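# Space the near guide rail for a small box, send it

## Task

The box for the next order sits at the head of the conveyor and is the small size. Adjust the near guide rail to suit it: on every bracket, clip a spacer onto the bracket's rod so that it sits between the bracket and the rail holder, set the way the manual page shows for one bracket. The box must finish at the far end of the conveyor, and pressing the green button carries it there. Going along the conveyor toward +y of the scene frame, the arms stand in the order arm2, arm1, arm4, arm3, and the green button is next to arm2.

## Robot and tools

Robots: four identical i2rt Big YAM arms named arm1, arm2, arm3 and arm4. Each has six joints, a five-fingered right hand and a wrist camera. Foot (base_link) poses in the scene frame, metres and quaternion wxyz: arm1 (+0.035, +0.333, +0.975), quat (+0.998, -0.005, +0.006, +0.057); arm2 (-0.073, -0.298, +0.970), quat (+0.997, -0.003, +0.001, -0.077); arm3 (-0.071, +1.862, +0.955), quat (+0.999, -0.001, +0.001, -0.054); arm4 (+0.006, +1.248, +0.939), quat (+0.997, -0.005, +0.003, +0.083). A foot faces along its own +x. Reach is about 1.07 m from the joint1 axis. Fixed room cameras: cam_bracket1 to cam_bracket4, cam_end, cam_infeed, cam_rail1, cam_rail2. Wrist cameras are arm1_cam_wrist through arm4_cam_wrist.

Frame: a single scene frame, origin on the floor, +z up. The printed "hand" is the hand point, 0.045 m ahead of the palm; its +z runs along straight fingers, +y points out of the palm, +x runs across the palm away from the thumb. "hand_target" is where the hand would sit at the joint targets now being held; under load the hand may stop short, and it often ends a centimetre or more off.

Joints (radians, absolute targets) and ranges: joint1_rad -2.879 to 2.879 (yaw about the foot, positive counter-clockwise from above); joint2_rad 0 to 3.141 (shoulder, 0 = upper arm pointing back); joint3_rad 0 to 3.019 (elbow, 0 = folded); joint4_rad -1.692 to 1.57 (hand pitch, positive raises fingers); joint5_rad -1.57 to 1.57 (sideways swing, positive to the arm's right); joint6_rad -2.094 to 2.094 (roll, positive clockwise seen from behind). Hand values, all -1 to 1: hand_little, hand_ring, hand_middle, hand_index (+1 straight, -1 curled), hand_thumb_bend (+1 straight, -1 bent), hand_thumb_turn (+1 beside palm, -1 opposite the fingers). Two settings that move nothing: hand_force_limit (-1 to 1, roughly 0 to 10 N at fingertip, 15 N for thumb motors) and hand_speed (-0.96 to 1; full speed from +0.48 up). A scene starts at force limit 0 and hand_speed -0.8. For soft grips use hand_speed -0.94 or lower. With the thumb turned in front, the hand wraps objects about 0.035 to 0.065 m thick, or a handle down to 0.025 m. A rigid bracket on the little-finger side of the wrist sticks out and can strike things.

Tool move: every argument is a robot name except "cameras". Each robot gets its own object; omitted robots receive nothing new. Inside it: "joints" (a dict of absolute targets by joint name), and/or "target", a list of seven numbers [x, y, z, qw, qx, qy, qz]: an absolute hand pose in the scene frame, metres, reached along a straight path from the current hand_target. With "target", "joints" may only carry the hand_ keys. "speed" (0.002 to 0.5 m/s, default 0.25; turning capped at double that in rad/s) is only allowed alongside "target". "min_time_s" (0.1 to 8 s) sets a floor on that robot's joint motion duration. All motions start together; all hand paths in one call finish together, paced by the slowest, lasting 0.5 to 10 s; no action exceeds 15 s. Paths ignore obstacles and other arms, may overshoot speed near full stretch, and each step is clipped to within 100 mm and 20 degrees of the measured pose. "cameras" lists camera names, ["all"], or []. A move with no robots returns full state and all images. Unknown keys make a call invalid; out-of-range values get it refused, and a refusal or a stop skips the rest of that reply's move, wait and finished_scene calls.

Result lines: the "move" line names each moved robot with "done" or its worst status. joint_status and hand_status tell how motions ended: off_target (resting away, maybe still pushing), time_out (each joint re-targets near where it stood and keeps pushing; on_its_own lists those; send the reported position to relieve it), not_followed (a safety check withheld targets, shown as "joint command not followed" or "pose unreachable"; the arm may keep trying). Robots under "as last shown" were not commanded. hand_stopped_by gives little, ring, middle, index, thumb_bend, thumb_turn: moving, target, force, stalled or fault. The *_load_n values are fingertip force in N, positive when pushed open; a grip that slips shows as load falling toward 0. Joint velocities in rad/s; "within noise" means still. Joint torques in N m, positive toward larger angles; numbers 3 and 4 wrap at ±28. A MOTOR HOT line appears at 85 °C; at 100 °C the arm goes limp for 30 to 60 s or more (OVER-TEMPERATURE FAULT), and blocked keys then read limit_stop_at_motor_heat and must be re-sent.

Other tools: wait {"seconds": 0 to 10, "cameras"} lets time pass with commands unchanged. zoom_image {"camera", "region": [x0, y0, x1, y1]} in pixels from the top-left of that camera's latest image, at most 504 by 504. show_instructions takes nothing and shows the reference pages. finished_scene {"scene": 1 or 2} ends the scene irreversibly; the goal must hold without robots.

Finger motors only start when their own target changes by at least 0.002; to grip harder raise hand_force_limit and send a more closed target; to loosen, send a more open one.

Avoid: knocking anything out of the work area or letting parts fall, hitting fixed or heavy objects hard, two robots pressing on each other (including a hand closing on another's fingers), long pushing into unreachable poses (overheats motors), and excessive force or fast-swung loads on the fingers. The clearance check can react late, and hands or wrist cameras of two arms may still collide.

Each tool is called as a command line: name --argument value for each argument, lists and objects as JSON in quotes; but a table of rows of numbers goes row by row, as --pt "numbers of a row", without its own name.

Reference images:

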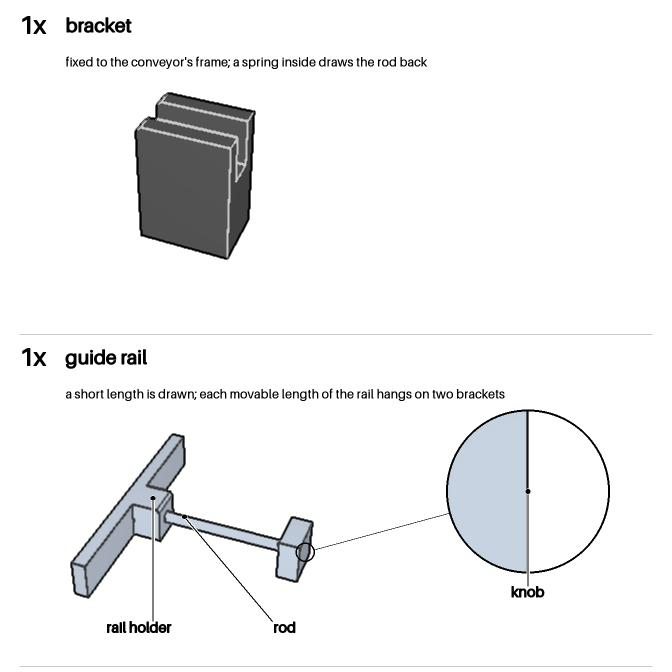

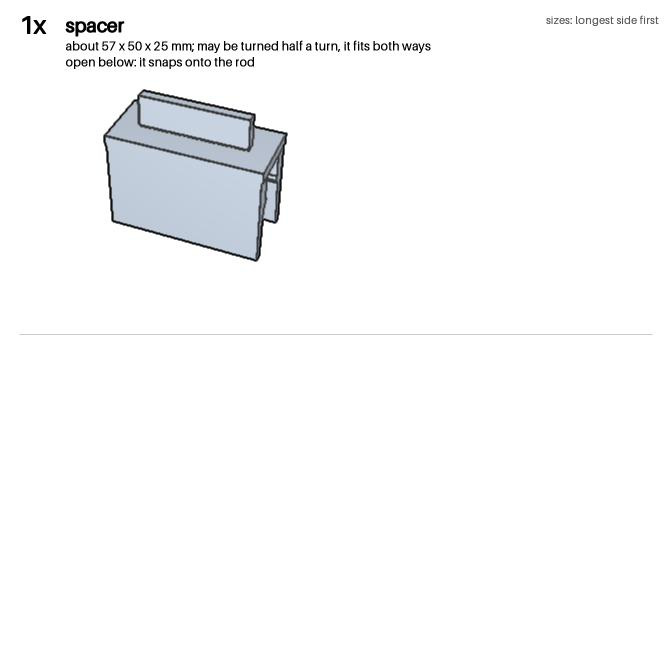

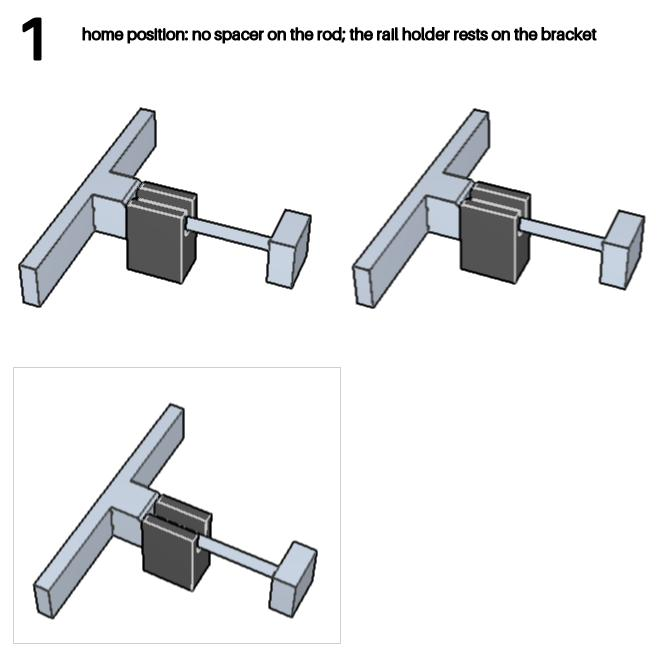

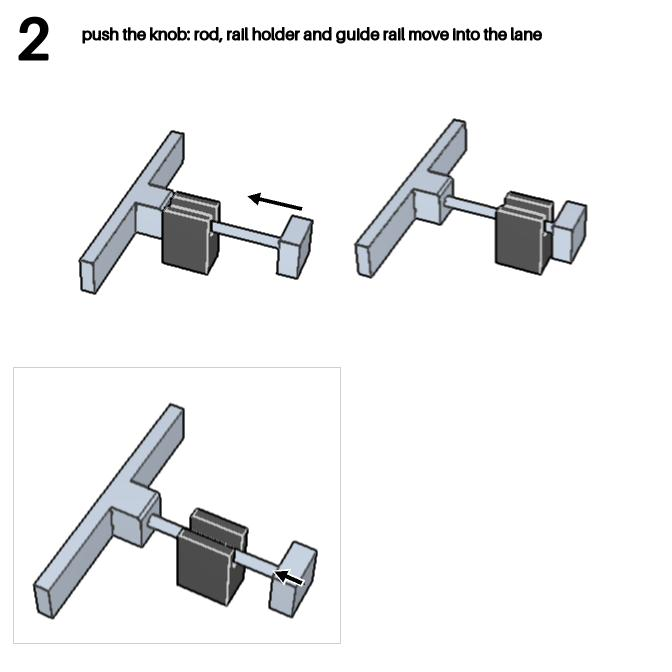

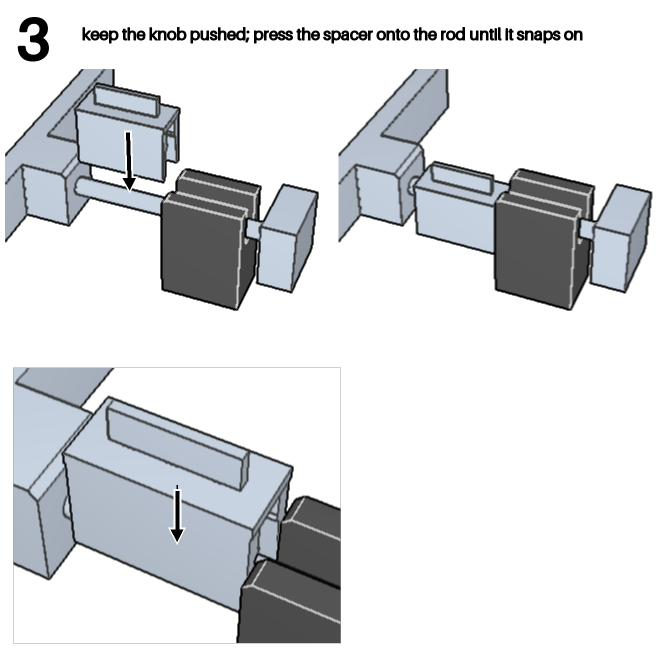

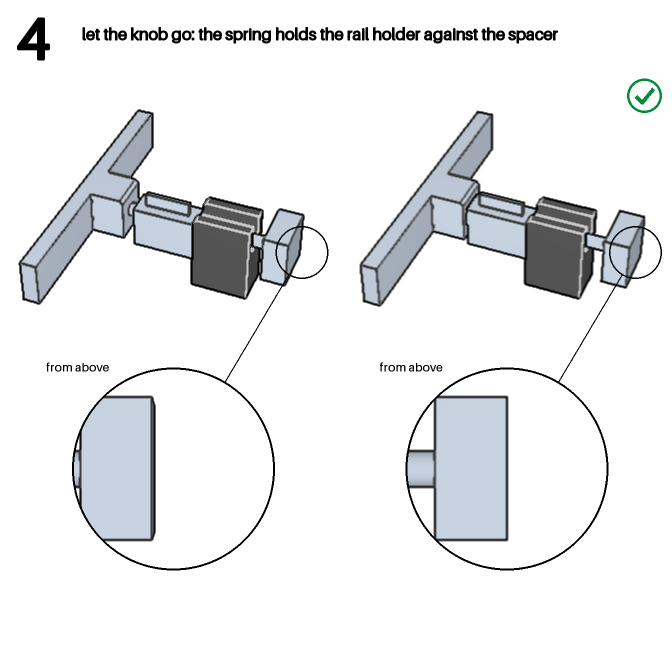

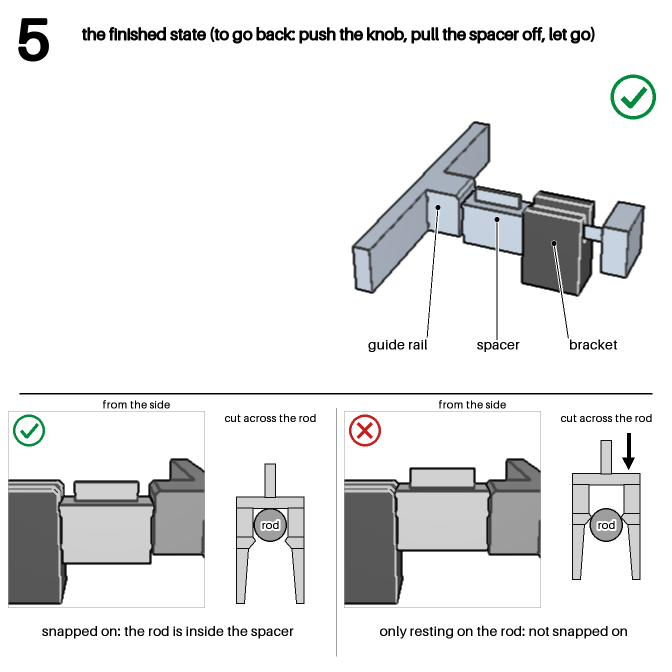

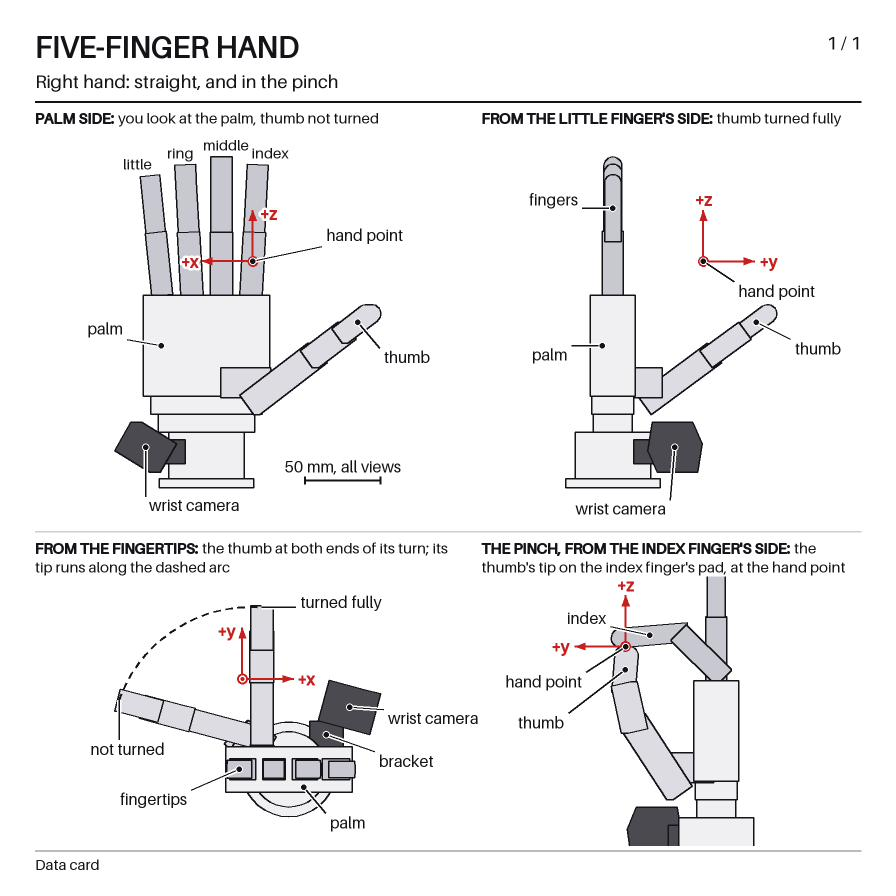

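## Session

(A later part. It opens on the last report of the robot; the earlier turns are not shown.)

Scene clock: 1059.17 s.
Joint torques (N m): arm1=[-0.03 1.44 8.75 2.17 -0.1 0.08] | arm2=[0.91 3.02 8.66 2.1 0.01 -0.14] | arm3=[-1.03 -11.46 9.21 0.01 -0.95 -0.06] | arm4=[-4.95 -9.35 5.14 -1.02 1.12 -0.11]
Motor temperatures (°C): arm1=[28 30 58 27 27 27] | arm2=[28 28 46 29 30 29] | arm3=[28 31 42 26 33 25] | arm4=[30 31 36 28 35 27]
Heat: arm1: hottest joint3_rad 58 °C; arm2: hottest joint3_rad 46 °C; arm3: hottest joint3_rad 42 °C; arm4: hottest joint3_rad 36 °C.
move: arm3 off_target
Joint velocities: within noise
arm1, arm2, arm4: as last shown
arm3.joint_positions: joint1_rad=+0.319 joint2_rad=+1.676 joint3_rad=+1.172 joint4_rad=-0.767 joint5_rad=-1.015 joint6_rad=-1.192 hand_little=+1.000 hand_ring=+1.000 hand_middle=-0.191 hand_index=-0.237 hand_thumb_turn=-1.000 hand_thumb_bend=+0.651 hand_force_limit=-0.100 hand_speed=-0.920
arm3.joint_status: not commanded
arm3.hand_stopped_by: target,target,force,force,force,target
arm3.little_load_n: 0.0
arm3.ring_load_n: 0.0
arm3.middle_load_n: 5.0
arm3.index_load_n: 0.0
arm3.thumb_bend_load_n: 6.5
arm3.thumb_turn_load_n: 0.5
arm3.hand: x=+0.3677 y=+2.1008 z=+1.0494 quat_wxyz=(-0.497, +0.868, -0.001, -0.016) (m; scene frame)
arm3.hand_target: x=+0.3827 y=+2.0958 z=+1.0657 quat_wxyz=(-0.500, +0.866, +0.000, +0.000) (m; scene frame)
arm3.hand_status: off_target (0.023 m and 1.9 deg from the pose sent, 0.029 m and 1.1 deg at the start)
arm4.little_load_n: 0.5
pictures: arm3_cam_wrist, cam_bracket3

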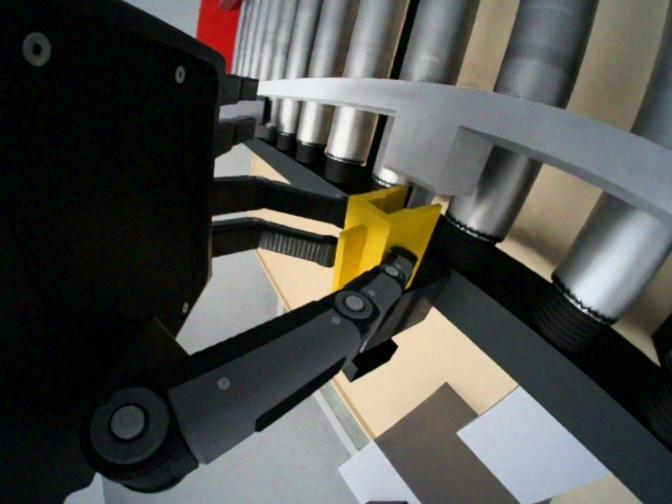

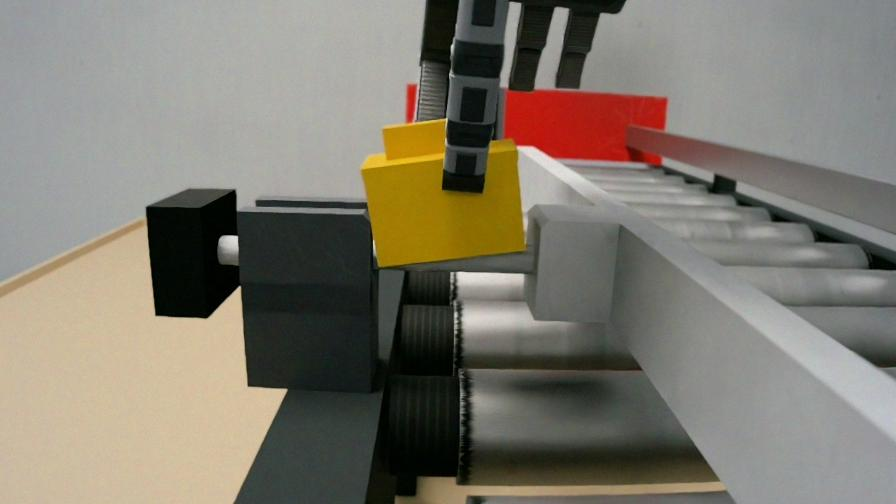

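move --arm3 '{"target": [0.372, 2.0965, 1.032, 0.5, -0.866, 0.0, 0.0], "speed": 0.04}' --cameras '["cam_bracket3", "arm3_cam_wrist"]'

zoom_image --camera "cam_bracket3" --region '[340, 50, 640, 350]'

zoom_image --camera "arm3_cam_wrist" --region '[320, 170, 480, 330]'

Scene clock: 1080.40 s.
Joint torques (N m): arm1=[-0.67 2.02 8.9 2.45 -0.08 0.1] | arm2=[0.97 3.08 8.64 2.11 0.01 -0.14] | arm3=[-0.62 -10.11 5.63 1.24 -0.77 0.06] | arm4=[-5.13 -9.35 5.16 -1.01 1.12 -0.09]
Motor temperatures (°C): arm1=[28 30 58 27 27 27] | arm2=[28 28 46 29 30 29] | arm3=[28 31 44 26 33 25] | arm4=[30 31 36 28 35 27]
Heat: arm1: hottest joint3_rad 58 °C; arm2: hottest joint3_rad 46 °C; arm3: hottest joint3_rad 44 °C; arm4: hottest joint3_rad 36 °C.
move: arm3 done
Joint velocities: within noise
arm1, arm2, arm4: as last shown
arm3.joint_positions: joint1_rad=+0.319 joint2_rad=+1.676 joint3_rad=+1.142 joint4_rad=-0.692 joint5_rad=-1.017 joint6_rad=-1.181 hand_little=+1.000 hand_ring=+1.000 hand_middle=-0.191 hand_index=-0.237 hand_thumb_turn=-1.000 hand_thumb_bend=+0.651 hand_force_limit=-0.100 hand_speed=-0.920
arm3.joint_status: not commanded
arm3.hand_stopped_by: target,target,force,force,force,target
arm3.little_load_n: 0.0
arm3.ring_load_n: 0.0
arm3.middle_load_n: 4.5
arm3.index_load_n: 0.0
arm3.thumb_bend_load_n: 7.0
arm3.thumb_turn_load_n: 0.0
arm3.hand: x=+0.3708 y=+2.1019 z=+1.0406 quat_wxyz=(-0.502, +0.865, +0.006, +0.000) (m; scene frame)
arm3.hand_target: x=+0.3715 y=+2.0967 z=+1.0328 quat_wxyz=(-0.500, +0.866, -0.005, -0.002) (m; scene frame)
arm3.hand_status: done (0.010 m and 0.7 deg from the pose sent, 0.018 m and 1.9 deg at the start)
arm4.little_load_n: 0.0
arm4.index_load_n: -1.0
arm4.thumb_bend_load_n: 0.5
pictures: arm3_cam_wrist, cam_bracket3

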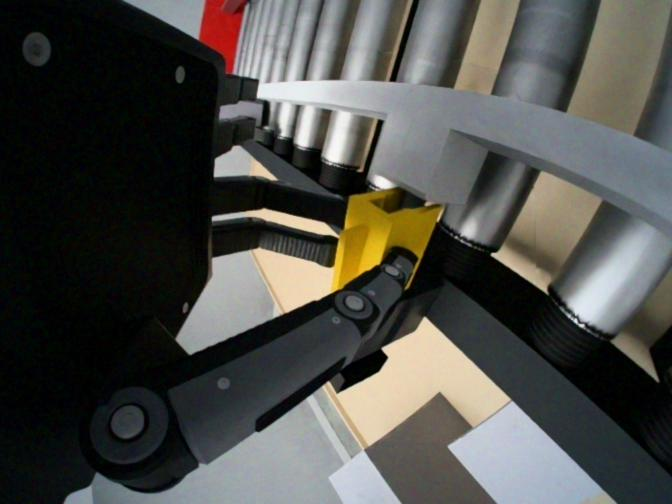

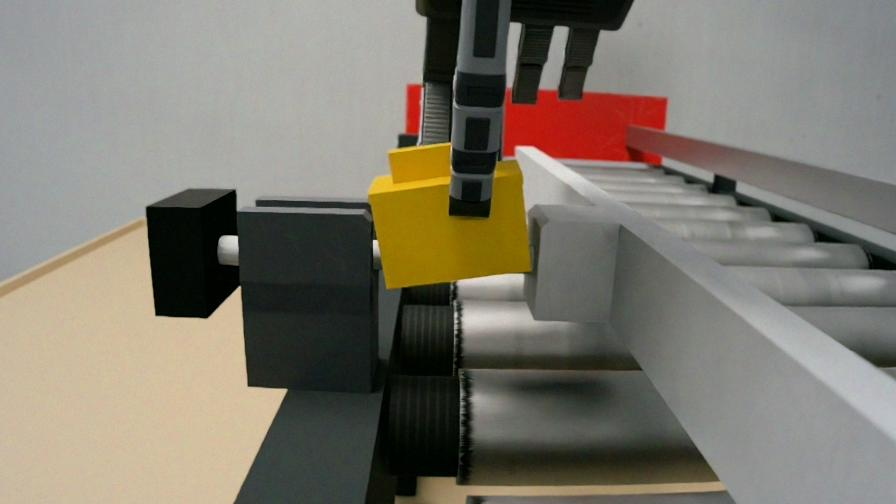

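Scaled by 1.680.

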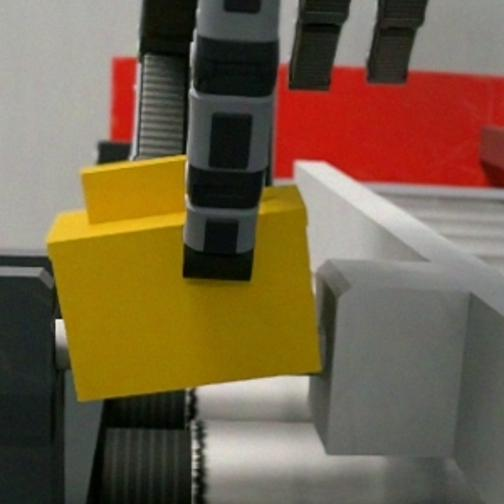

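Scaled by 3.150 from the camera's 672x504 image, which has a finer 960x720 frame.

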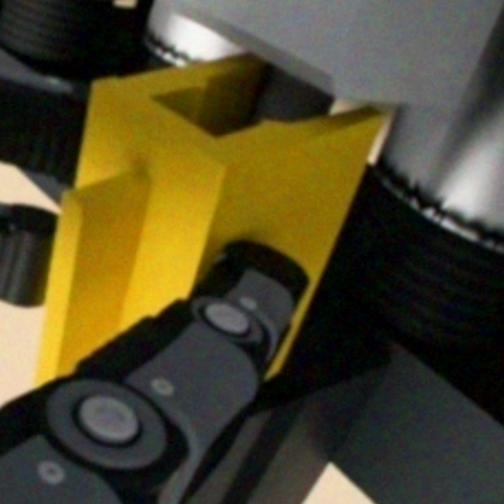

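move --arm3 '{"target": [0.3685, 2.0965, 1.0255, 0.5, -0.866, 0.0, 0.0], "speed": 0.04}' --cameras '["cam_bracket3", "arm3_cam_wrist"]'

zoom_image --camera "cam_bracket3" --region '[340, 50, 640, 350]'

Scene clock: 1088.90 s.
Joint torques (N m): arm1=[-0.15 1.67 8.87 2.3 -0.06 0.1] | arm2=[0.91 3.02 8.66 2.13 0.01 -0.15] | arm3=[-0.44 -9.93 5.31 1.1 -0.65 -0.04] | arm4=[-5.01 -9.23 5.16 -1.03 1.12 -0.09]
Motor temperatures (°C): arm1=[28 30 58 27 27 27] | arm2=[28 28 46 29 30 29] | arm3=[28 31 43 26 33 25] | arm4=[30 31 36 28 35 27]
Heat: arm1: hottest joint3_rad 58 °C; arm2: hottest joint3_rad 46 °C; arm3: hottest joint3_rad 43 °C; arm4: hottest joint3_rad 36 °C.
move: arm3 off_target
Joint velocities: within noise
arm1, arm2, arm4: as last shown
arm3.joint_positions: joint1_rad=+0.319 joint2_rad=+1.676 joint3_rad=+1.125 joint4_rad=-0.668 joint5_rad=-1.020 joint6_rad=-1.192 hand_little=+1.000 hand_ring=+1.000 hand_middle=-0.191 hand_index=-0.237 hand_thumb_turn=-1.000 hand_thumb_bend=+0.651 hand_force_limit=-0.100 hand_speed=-0.920
arm3.joint_status: not commanded
arm3.hand_stopped_by: target,target,force,force,force,target
arm3.little_load_n: 0.0
arm3.ring_load_n: 0.0
arm3.middle_load_n: 5.0
arm3.index_load_n: 0.0
arm3.thumb_bend_load_n: 7.0
arm3.thumb_turn_load_n: 0.0
arm3.hand: x=+0.3696 y=+2.1018 z=+1.0354 quat_wxyz=(-0.504, +0.864, +0.013, +0.005) (m; scene frame)
arm3.hand_target: x=+0.3684 y=+2.0963 z=+1.0253 quat_wxyz=(-0.500, +0.866, +0.004, +0.002) (m; scene frame)
arm3.hand_status: off_target (0.011 m and 1.6 deg from the pose sent, 0.016 m and 0.7 deg at the start)
arm4.thumb_bend_load_n: 0.0
pictures: arm3_cam_wrist, cam_bracket3

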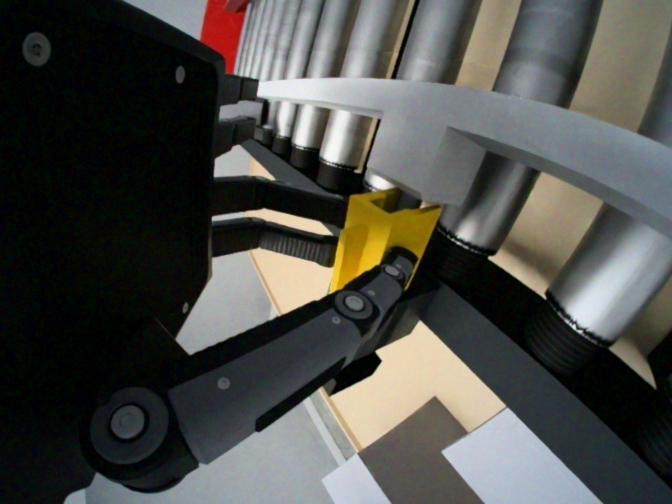

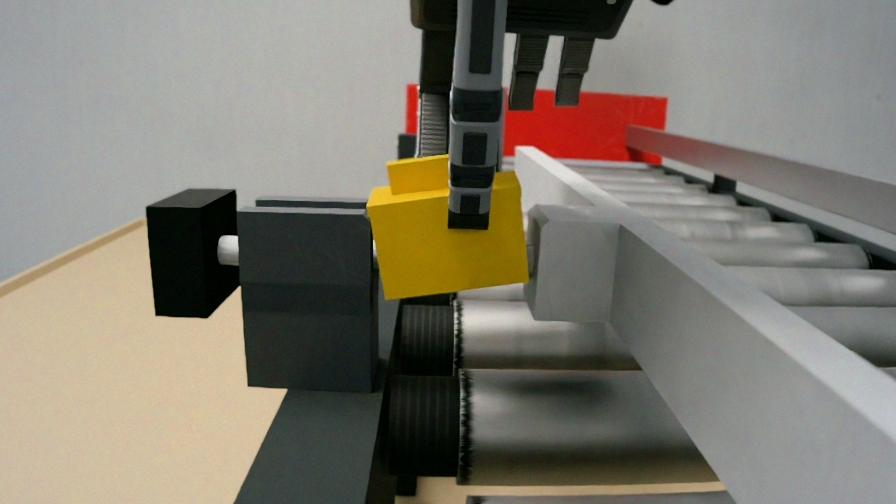

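Scaled by 1.680.

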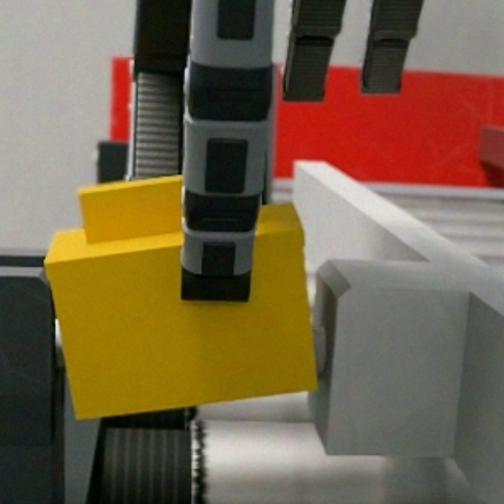

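move --arm3 '{"target": [0.3685, 2.0965, 1.0195, 0.5, -0.866, 0.0, 0.0], "speed": 0.04}' --cameras '["cam_bracket3", "arm3_cam_wrist"]'

zoom_image --camera "cam_bracket3" --region '[340, 50, 640, 350]'

Scene clock: 1094.30 s.
Joint torques (N m): arm1=[-0.44 1.44 8.98 2.3 -0.1 0.09] | arm2=[0.97 3.08 8.66 2.11 0.01 -0.15] | arm3=[-0.5 -9.35 5.3 1.13 -0.62 0.08] | arm4=[-5.13 -9.35 5.14 -1.03 1.11 -0.1]
Motor temperatures (°C): arm1=[28 30 58 27 27 27] | arm2=[28 28 46 29 30 29] | arm3=[28 31 43 26 33 25] | arm4=[30 31 36 28 35 27]
Heat: arm1: hottest joint3_rad 58 °C; arm2: hottest joint3_rad 46 °C; arm3: hottest joint3_rad 43 °C; arm4: hottest joint3_rad 36 °C.
move: arm3 off_target
Joint velocities: within noise
arm1, arm2, arm4: as last shown
arm3.joint_positions: joint1_rad=+0.319 joint2_rad=+1.676 joint3_rad=+1.119 joint4_rad=-0.652 joint5_rad=-1.021 joint6_rad=-1.186 hand_little=+1.000 hand_ring=+1.000 hand_middle=-0.191 hand_index=-0.237 hand_thumb_turn=-1.000 hand_thumb_bend=+0.651 hand_force_limit=-0.100 hand_speed=-0.920
arm3.joint_status: not commanded
arm3.hand_stopped_by: target,target,force,force,force,target
arm3.little_load_n: 0.0
arm3.ring_load_n: 0.0
arm3.middle_load_n: 5.0
arm3.index_load_n: 0.0
arm3.thumb_bend_load_n: 6.5
arm3.thumb_turn_load_n: 0.0
arm3.hand: x=+0.3698 y=+2.1023 z=+1.0340 quat_wxyz=(-0.505, +0.863, +0.012, +0.007) (m; scene frame)
arm3.hand_target: x=+0.3675 y=+2.0967 z=+1.0203 quat_wxyz=(-0.501, +0.866, -0.002, -0.002) (m; scene frame)
arm3.hand_status: off_target (0.016 m and 1.8 deg from the pose sent, 0.017 m and 1.6 deg at the start)
arm4.index_load_n: -0.5
pictures: arm3_cam_wrist, cam_bracket3

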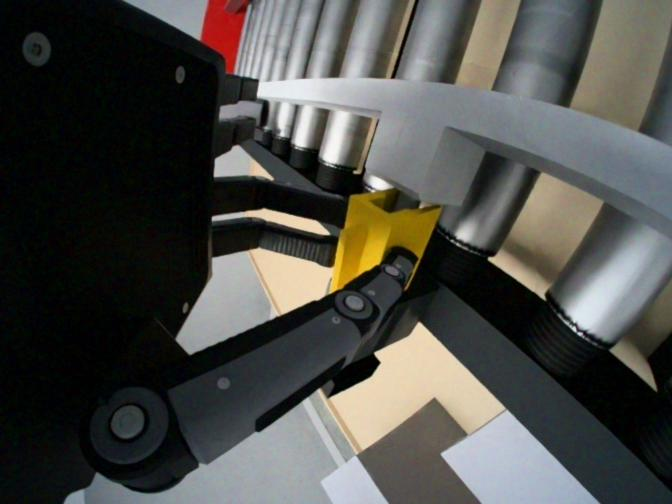

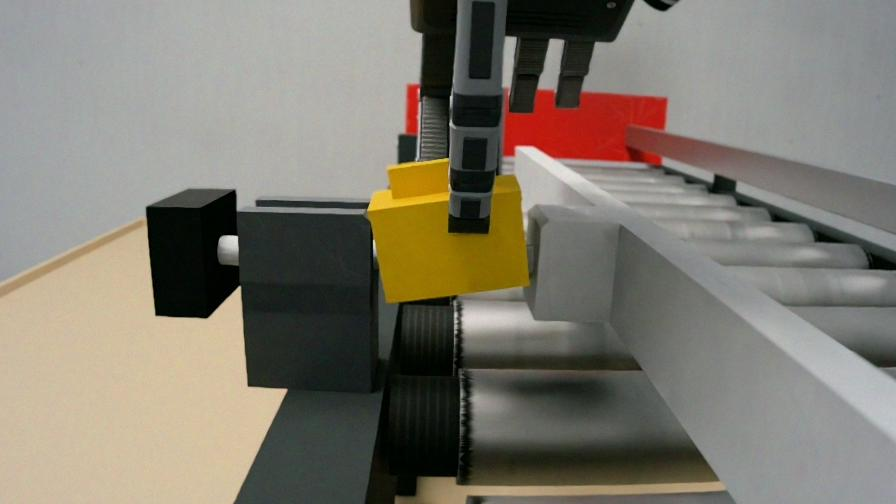

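Scaled by 1.680.

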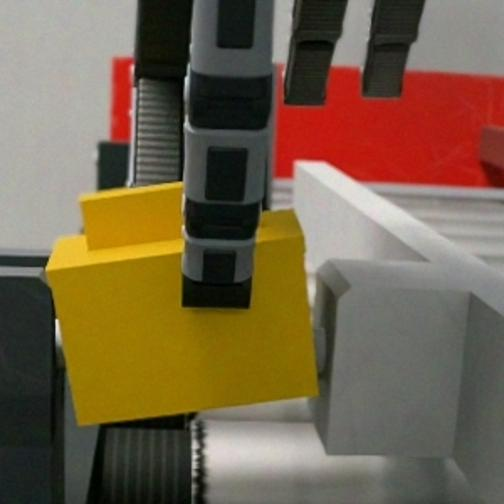

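move --arm3 '{"target": [0.3685, 2.0965, 1.012, 0.5, -0.866, 0.0, 0.0], "speed": 0.04}' --cameras '["cam_bracket3", "cam_end"]'

zoom_image --camera "cam_bracket3" --region '[340, 50, 640, 350]'

Scene clock: 1098.40 s.
Joint torques (N m): arm1=[-0.73 2.02 8.87 2.39 -0.09 0.09] | arm2=[0.91 3.08 8.65 2.11 0.01 -0.15] | arm3=[-0.44 -8.76 5.2 1.09 -0.54 0.01] | arm4=[-5.13 -9.35 5.15 -0.99 1.13 -0.1]
Motor temperatures (°C): arm1=[28 30 58 27 27 27] | arm2=[28 28 46 29 30 29] | arm3=[28 31 42 26 33 25] | arm4=[30 31 36 28 35 27]
Heat: arm1: hottest joint3_rad 58 °C; arm2: hottest joint3_rad 46 °C; arm3: hottest joint3_rad 42 °C; arm4: hottest joint3_rad 36 °C.
move: arm3 off_target
Joint velocities: within noise
arm1, arm2, arm4: as last shown
arm3.joint_positions: joint1_rad=+0.319 joint2_rad=+1.679 joint3_rad=+1.111 joint4_rad=-0.631 joint5_rad=-1.021 joint6_rad=-1.182 hand_little=+1.000 hand_ring=+1.000 hand_middle=-0.191 hand_index=-0.237 hand_thumb_turn=-1.000 hand_thumb_bend=+0.651 hand_force_limit=-0.100 hand_speed=-0.920
arm3.joint_status: not commanded
arm3.hand_stopped_by: target,target,force,force,force,target
arm3.little_load_n: 0.0
arm3.ring_load_n: 0.0
arm3.middle_load_n: 5.0
arm3.index_load_n: 0.5
arm3.thumb_bend_load_n: 7.0
arm3.thumb_turn_load_n: 0.0
arm3.hand: x=+0.3709 y=+2.1026 z=+1.0306 quat_wxyz=(-0.506, +0.862, +0.014, +0.011) (m; scene frame)
arm3.hand_target: x=+0.3677 y=+2.0965 z=+1.0126 quat_wxyz=(-0.500, +0.866, -0.001, -0.001) (m; scene frame)
arm3.hand_status: off_target (0.020 m and 2.1 deg from the pose sent, 0.023 m and 1.8 deg at the start)
pictures: cam_bracket3, cam_end

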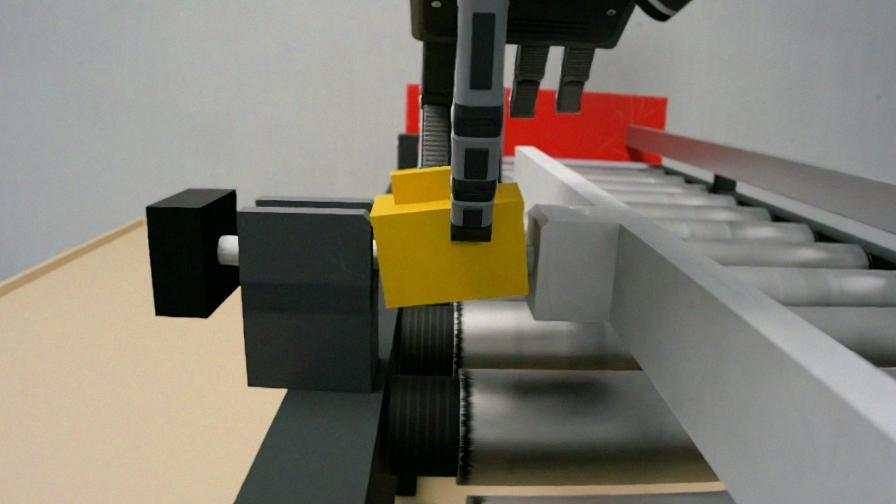

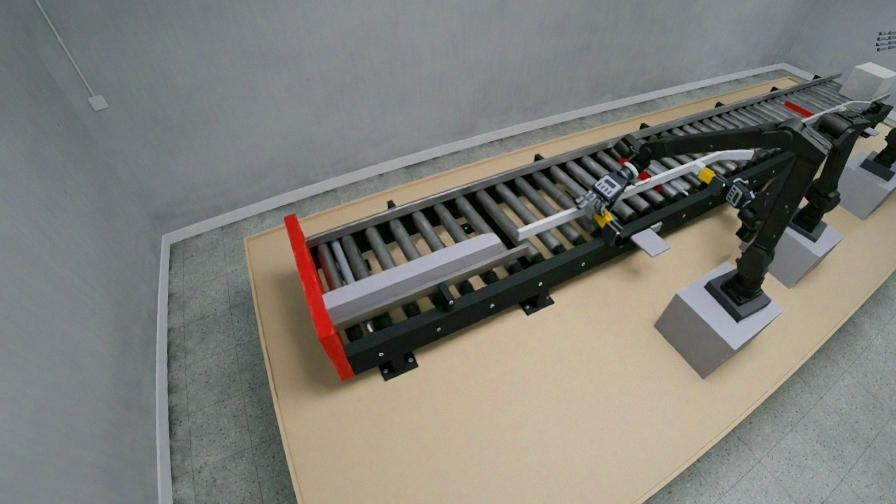

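Scaled by 1.680.

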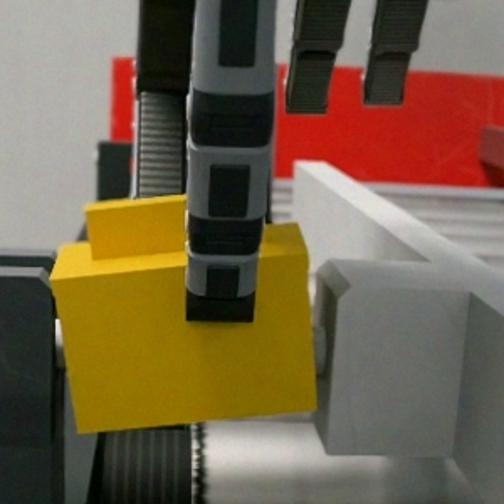

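move --arm3 '{"target": [0.3675, 2.0955, 1.005, 0.5, -0.866, 0.0, 0.0], "speed": 0.04}' --cameras '["cam_bracket3", "cam_end"]'

zoom_image --camera "cam_bracket3" --region '[340, 50, 640, 350]'

Scene clock: 1104.43 s.
Joint torques (N m): arm1=[-0.38 1.9 8.81 2.37 -0.08 0.09] | arm2=[0.97 3.08 8.66 2.13 0.01 -0.15] | arm3=[-0.62 -8.35 4.88 1.06 -0.46 -0.05] | arm4=[-5.07 -9.35 5.15 -0.99 1.12 -0.1]
Motor temperatures (°C): arm1=[28 30 58 27 27 27] | arm2=[28 28 46 29 30 29] | arm3=[28 31 42 26 33 25] | arm4=[30 31 36 28 35 27]
Heat: arm1: hottest joint3_rad 58 °C; arm2: hottest joint3_rad 46 °C; arm3: hottest joint3_rad 42 °C; arm4: hottest joint3_rad 36 °C.
move: arm3 off_target
Joint velocities: within noise
arm1.joint_positions: joint1_rad=+0.136 joint2_rad=+0.617 joint3_rad=+1.332 joint4_rad=-1.203 joint5_rad=-0.121 joint6_rad=-1.300 hand_little=+1.000 hand_ring=+1.000 hand_middle=+1.000 hand_index=+1.000 hand_thumb_turn=+1.000 hand_thumb_bend=+1.000 hand_force_limit=+0.000 hand_speed=-0.800
arm1.joint_status: not commanded
arm1.hand_stopped_by: target,target,target,target,target,target
arm1.little_load_n: 0.0
arm1.ring_load_n: 0.0
arm1.middle_load_n: 0.0
arm1.index_load_n: 0.0
arm1.thumb_bend_load_n: 0.0
arm1.thumb_turn_load_n: 0.0
arm1.hand: x=+0.2992 y=+0.3763 z=+1.4587 quat_wxyz=(-0.178, +0.860, +0.023, +0.478) (m; scene frame)
arm1.hand_target: x=+0.2980 y=+0.3761 z=+1.4709 quat_wxyz=(-0.180, +0.853, +0.024, +0.489) (m; scene frame)
arm1.hand_status: not commanded
arm2.joint_positions: joint1_rad=-0.027 joint2_rad=+0.640 joint3_rad=+1.404 joint4_rad=-1.216 joint5_rad=-0.086 joint6_rad=-1.008 hand_little=+1.000 hand_ring=+1.000 hand_middle=+1.000 hand_index=+1.000 hand_thumb_turn=+1.000 hand_thumb_bend=+1.000 hand_force_limit=+0.000 hand_speed=-0.800
arm2.joint_status: not commanded
arm2.hand_stopped_by: target,target,target,target,target,target
arm2.little_load_n: -0.5
arm2.ring_load_n: 0.0
arm2.middle_load_n: 0.0
arm2.index_load_n: 0.0
arm2.thumb_bend_load_n: 0.0
arm2.thumb_turn_load_n: 0.0
arm2.hand: x=+0.1735 y=-0.3588 z=+1.4749 quat_wxyz=(-0.134, +0.798, -0.285, +0.513) (m; scene frame)
arm2.hand_target: x=+0.1724 y=-0.3585 z=+1.4879 quat_wxyz=(-0.136, +0.791, -0.282, +0.525) (m; scene frame)
arm2.hand_status: not commanded
arm3.joint_positions: joint1_rad=+0.319 joint2_rad=+1.681 joint3_rad=+1.103 joint4_rad=-0.614 joint5_rad=-1.024 joint6_rad=-1.181 hand_little=+1.000 hand_ring=+1.000 hand_middle=-0.191 hand_index=-0.237 hand_thumb_turn=-1.000 hand_thumb_bend=+0.651 hand_force_limit=-0.100 hand_speed=-0.920
arm3.joint_status: not commanded
arm3.hand_stopped_by: target,target,force,force,force,target
arm3.little_load_n: -0.5
arm3.ring_load_n: -0.5
arm3.middle_load_n: 4.5
arm3.index_load_n: 0.5
arm3.thumb_bend_load_n: 6.5
arm3.thumb_turn_load_n: 0.5
arm3.hand: x=+0.3709 y=+2.1030 z=+1.0281 quat_wxyz=(-0.508, +0.861, +0.015, +0.013) (m; scene frame)
arm3.hand_target: x=+0.3662 y=+2.0954 z=+1.0058 quat_wxyz=(-0.500, +0.866, -0.001, -0.001) (m; scene frame)
arm3.hand_status: off_target (0.025 m and 2.5 deg from the pose sent, 0.027 m and 2.1 deg at the start)
arm4.joint_positions: joint1_rad=+1.153 joint2_rad=+1.973 joint3_rad=+0.802 joint4_rad=-1.670 joint5_rad=+1.539 joint6_rad=+1.263 hand_little=-1.000 hand_ring=-1.000 hand_middle=-1.000 hand_index=-1.000 hand_thumb_turn=-1.000 hand_thumb_bend=+1.000 hand_force_limit=+0.000 hand_speed=+0.000
arm4.joint_status: not commanded
arm4.hand_stopped_by: target,target,target,target,target,target
arm4.little_load_n: 0.0
arm4.ring_load_n: 0.0
arm4.middle_load_n: -2.0
arm4.index_load_n: -0.5
arm4.thumb_bend_load_n: 0.0
arm4.thumb_turn_load_n: 0.0
arm4.hand: x=+0.2534 y=+1.4374 z=+0.9824 quat_wxyz=(+0.106, +0.705, -0.093, +0.695) (m; scene frame)
arm4.hand_target: x=+0.2763 y=+1.4295 z=+0.9805 quat_wxyz=(+0.123, +0.698, -0.124, +0.695) (m; scene frame)
arm4.hand_status: not commanded
pictures: cam_bracket3, cam_end

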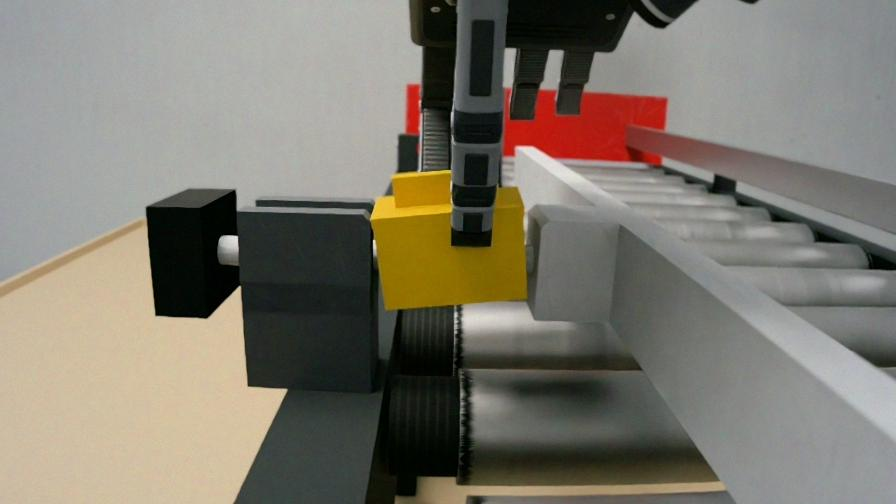

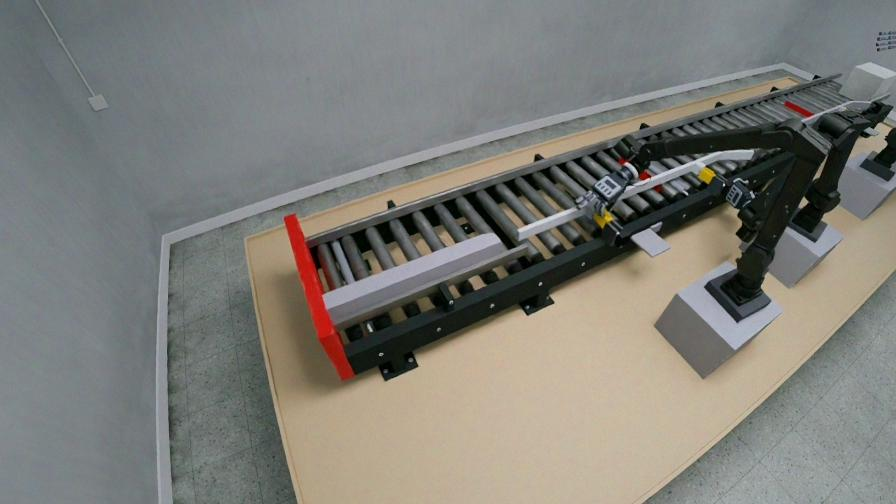

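Scaled by 1.680.

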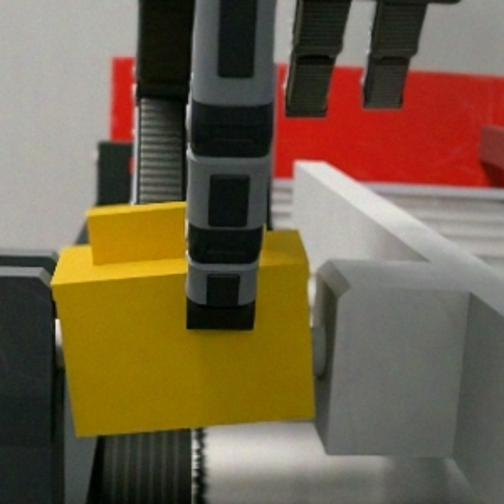

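move --arm3 '{"target": [0.3695, 2.099, 1.02, 0.5, -0.866, 0.0, 0.0], "speed": 0.04}'

move --arm3 '{"joints": {"hand_speed": -0.85, "hand_index": 0.25, "hand_middle": 0.25, "hand_thumb_bend": 0.9}}' --cameras '["cam_bracket3", "arm3_cam_wrist"]'

zoom_image --camera "cam_bracket3" --region '[340, 50, 640, 350]'

zoom_image --camera "arm3_cam_wrist" --region '[280, 170, 480, 330]'

Scene clock: 1109.67 s.
Joint torques (N m): arm1=[-0.91 1.85 8.76 2.33 -0.08 0.11] | arm2=[0.91 3.02 8.66 2.11 0.01 -0.15] | arm3=[-0.15 -9.52 6.68 -0.12 -0.36 0.06] | arm4=[-5.19 -9.41 5.18 -1.02 1.12 -0.09]
Motor temperatures (°C): arm1=[28 30 58 27 27 27] | arm2=[28 28 46 29 30 29] | arm3=[28 32 41 26 33 25] | arm4=[30 31 36 28 35 27]
Heat: arm1: hottest joint3_rad 58 °C; arm2: hottest joint3_rad 46 °C; arm3: hottest joint3_rad 41 °C; arm4: hottest joint3_rad 36 °C.
move: arm3 off_target
Joint velocities: within noise
arm1, arm2, arm4: as last shown
arm1.little_load_n: -0.5
arm2.little_load_n: 0.0
arm3.joint_positions: joint1_rad=+0.319 joint2_rad=+1.681 joint3_rad=+1.103 joint4_rad=-0.615 joint5_rad=-1.024 joint6_rad=-1.181 hand_little=+1.000 hand_ring=+1.000 hand_middle=-0.191 hand_index=-0.237 hand_thumb_turn=-1.000 hand_thumb_bend=+0.651 hand_force_limit=-0.100 hand_speed=-0.920
arm3.joint_status: not commanded
arm3.hand_stopped_by: target,target,force,force,force,target
arm3.little_load_n: 0.0
arm3.ring_load_n: 0.0
arm3.middle_load_n: 4.5
arm3.index_load_n: 1.0
arm3.thumb_bend_load_n: 7.0
arm3.thumb_turn_load_n: 0.5
arm3.hand: x=+0.3705 y=+2.1030 z=+1.0281 quat_wxyz=(-0.508, +0.861, +0.015, +0.013) (m; scene frame)
arm3.hand_target: x=+0.3691 y=+2.0990 z=+1.0203 quat_wxyz=(-0.500, +0.866, +0.000, +0.000) (m; scene frame)
arm3.hand_status: off_target (0.009 m and 2.4 deg from the pose sent, 0.009 m and 2.5 deg at the start)
arm4.index_load_n: -1.0
arm4.thumb_turn_load_n: 0.5
pictures: none

Scene clock: 1111.30 s.
Joint torques (N m): arm1=[-0.73 2.14 8.73 2.39 -0.09 0.12] | arm2=[0.91 3.02 8.65 2.11 0.01 -0.15] | arm3=[-0.09 -9.58 6.65 0.23 -0.52 0.06] | arm4=[-5.07 -9.41 5.16 -1.03 1.12 -0.1]
Motor temperatures (°C): arm1=[28 30 58 27 27 27] | arm2=[28 28 46 29 30 29] | arm3=[28 31 41 26 33 25] | arm4=[30 31 35 28 35 27]
Heat: arm1: hottest joint3_rad 58 °C; arm2: hottest joint3_rad 46 °C; arm3: hottest joint3_rad 41 °C; arm4: hottest joint3_rad 35 °C.
move: arm3 done
Joint velocities: within noise
arm1, arm2, arm4: as last shown
arm1.little_load_n: 0.0
arm2.middle_load_n: -0.5
arm2.thumb_turn_load_n: 0.5
arm3.joint_positions: joint1_rad=+0.317 joint2_rad=+1.682 joint3_rad=+1.103 joint4_rad=-0.623 joint5_rad=-1.020 joint6_rad=-1.181 hand_little=+1.000 hand_ring=+1.000 hand_middle=+0.250 hand_index=+0.250 hand_thumb_turn=-1.000 hand_thumb_bend=+0.900 hand_force_limit=-0.100 hand_speed=-0.850
arm3.joint_status: all done
arm3.hand_stopped_by: target,target,target,target,target,target
arm3.little_load_n: 0.0
arm3.ring_load_n: 0.0
arm3.middle_load_n: 0.0
arm3.index_load_n: 0.0
arm3.thumb_bend_load_n: 0.0
arm3.thumb_turn_load_n: 0.0
arm3.hand: x=+0.3696 y=+2.1013 z=+1.0265 quat_wxyz=(-0.505, +0.863, +0.011, +0.010) (m; scene frame)
arm3.hand_target: x=+0.3697 y=+2.0982 z=+1.0200 quat_wxyz=(-0.500, +0.866, -0.001, +0.001) (m; scene frame)
arm3.hand_status: not commanded
arm4.index_load_n: -0.5
arm4.thumb_turn_load_n: 0.0
pictures: arm3_cam_wrist, cam_bracket3

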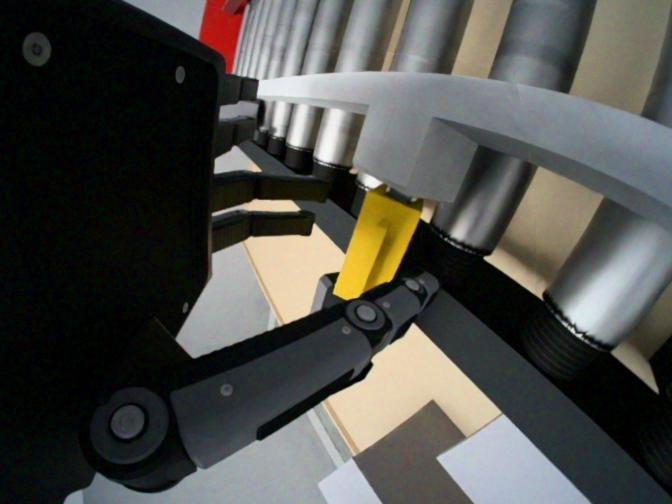

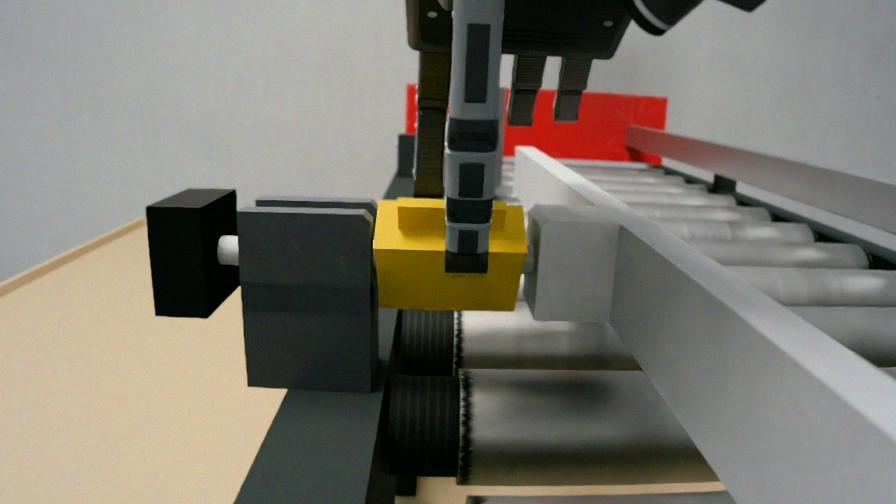

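Scaled by 1.680.

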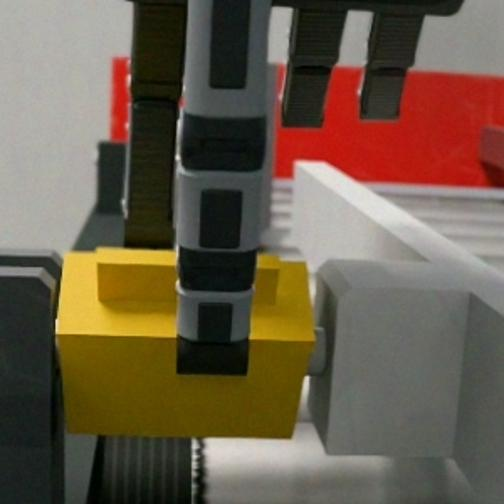

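Scaled by 2.520 from the camera's 672x504 image, which has a finer 960x720 frame.

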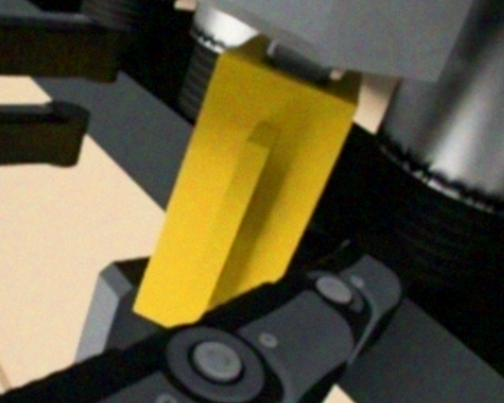

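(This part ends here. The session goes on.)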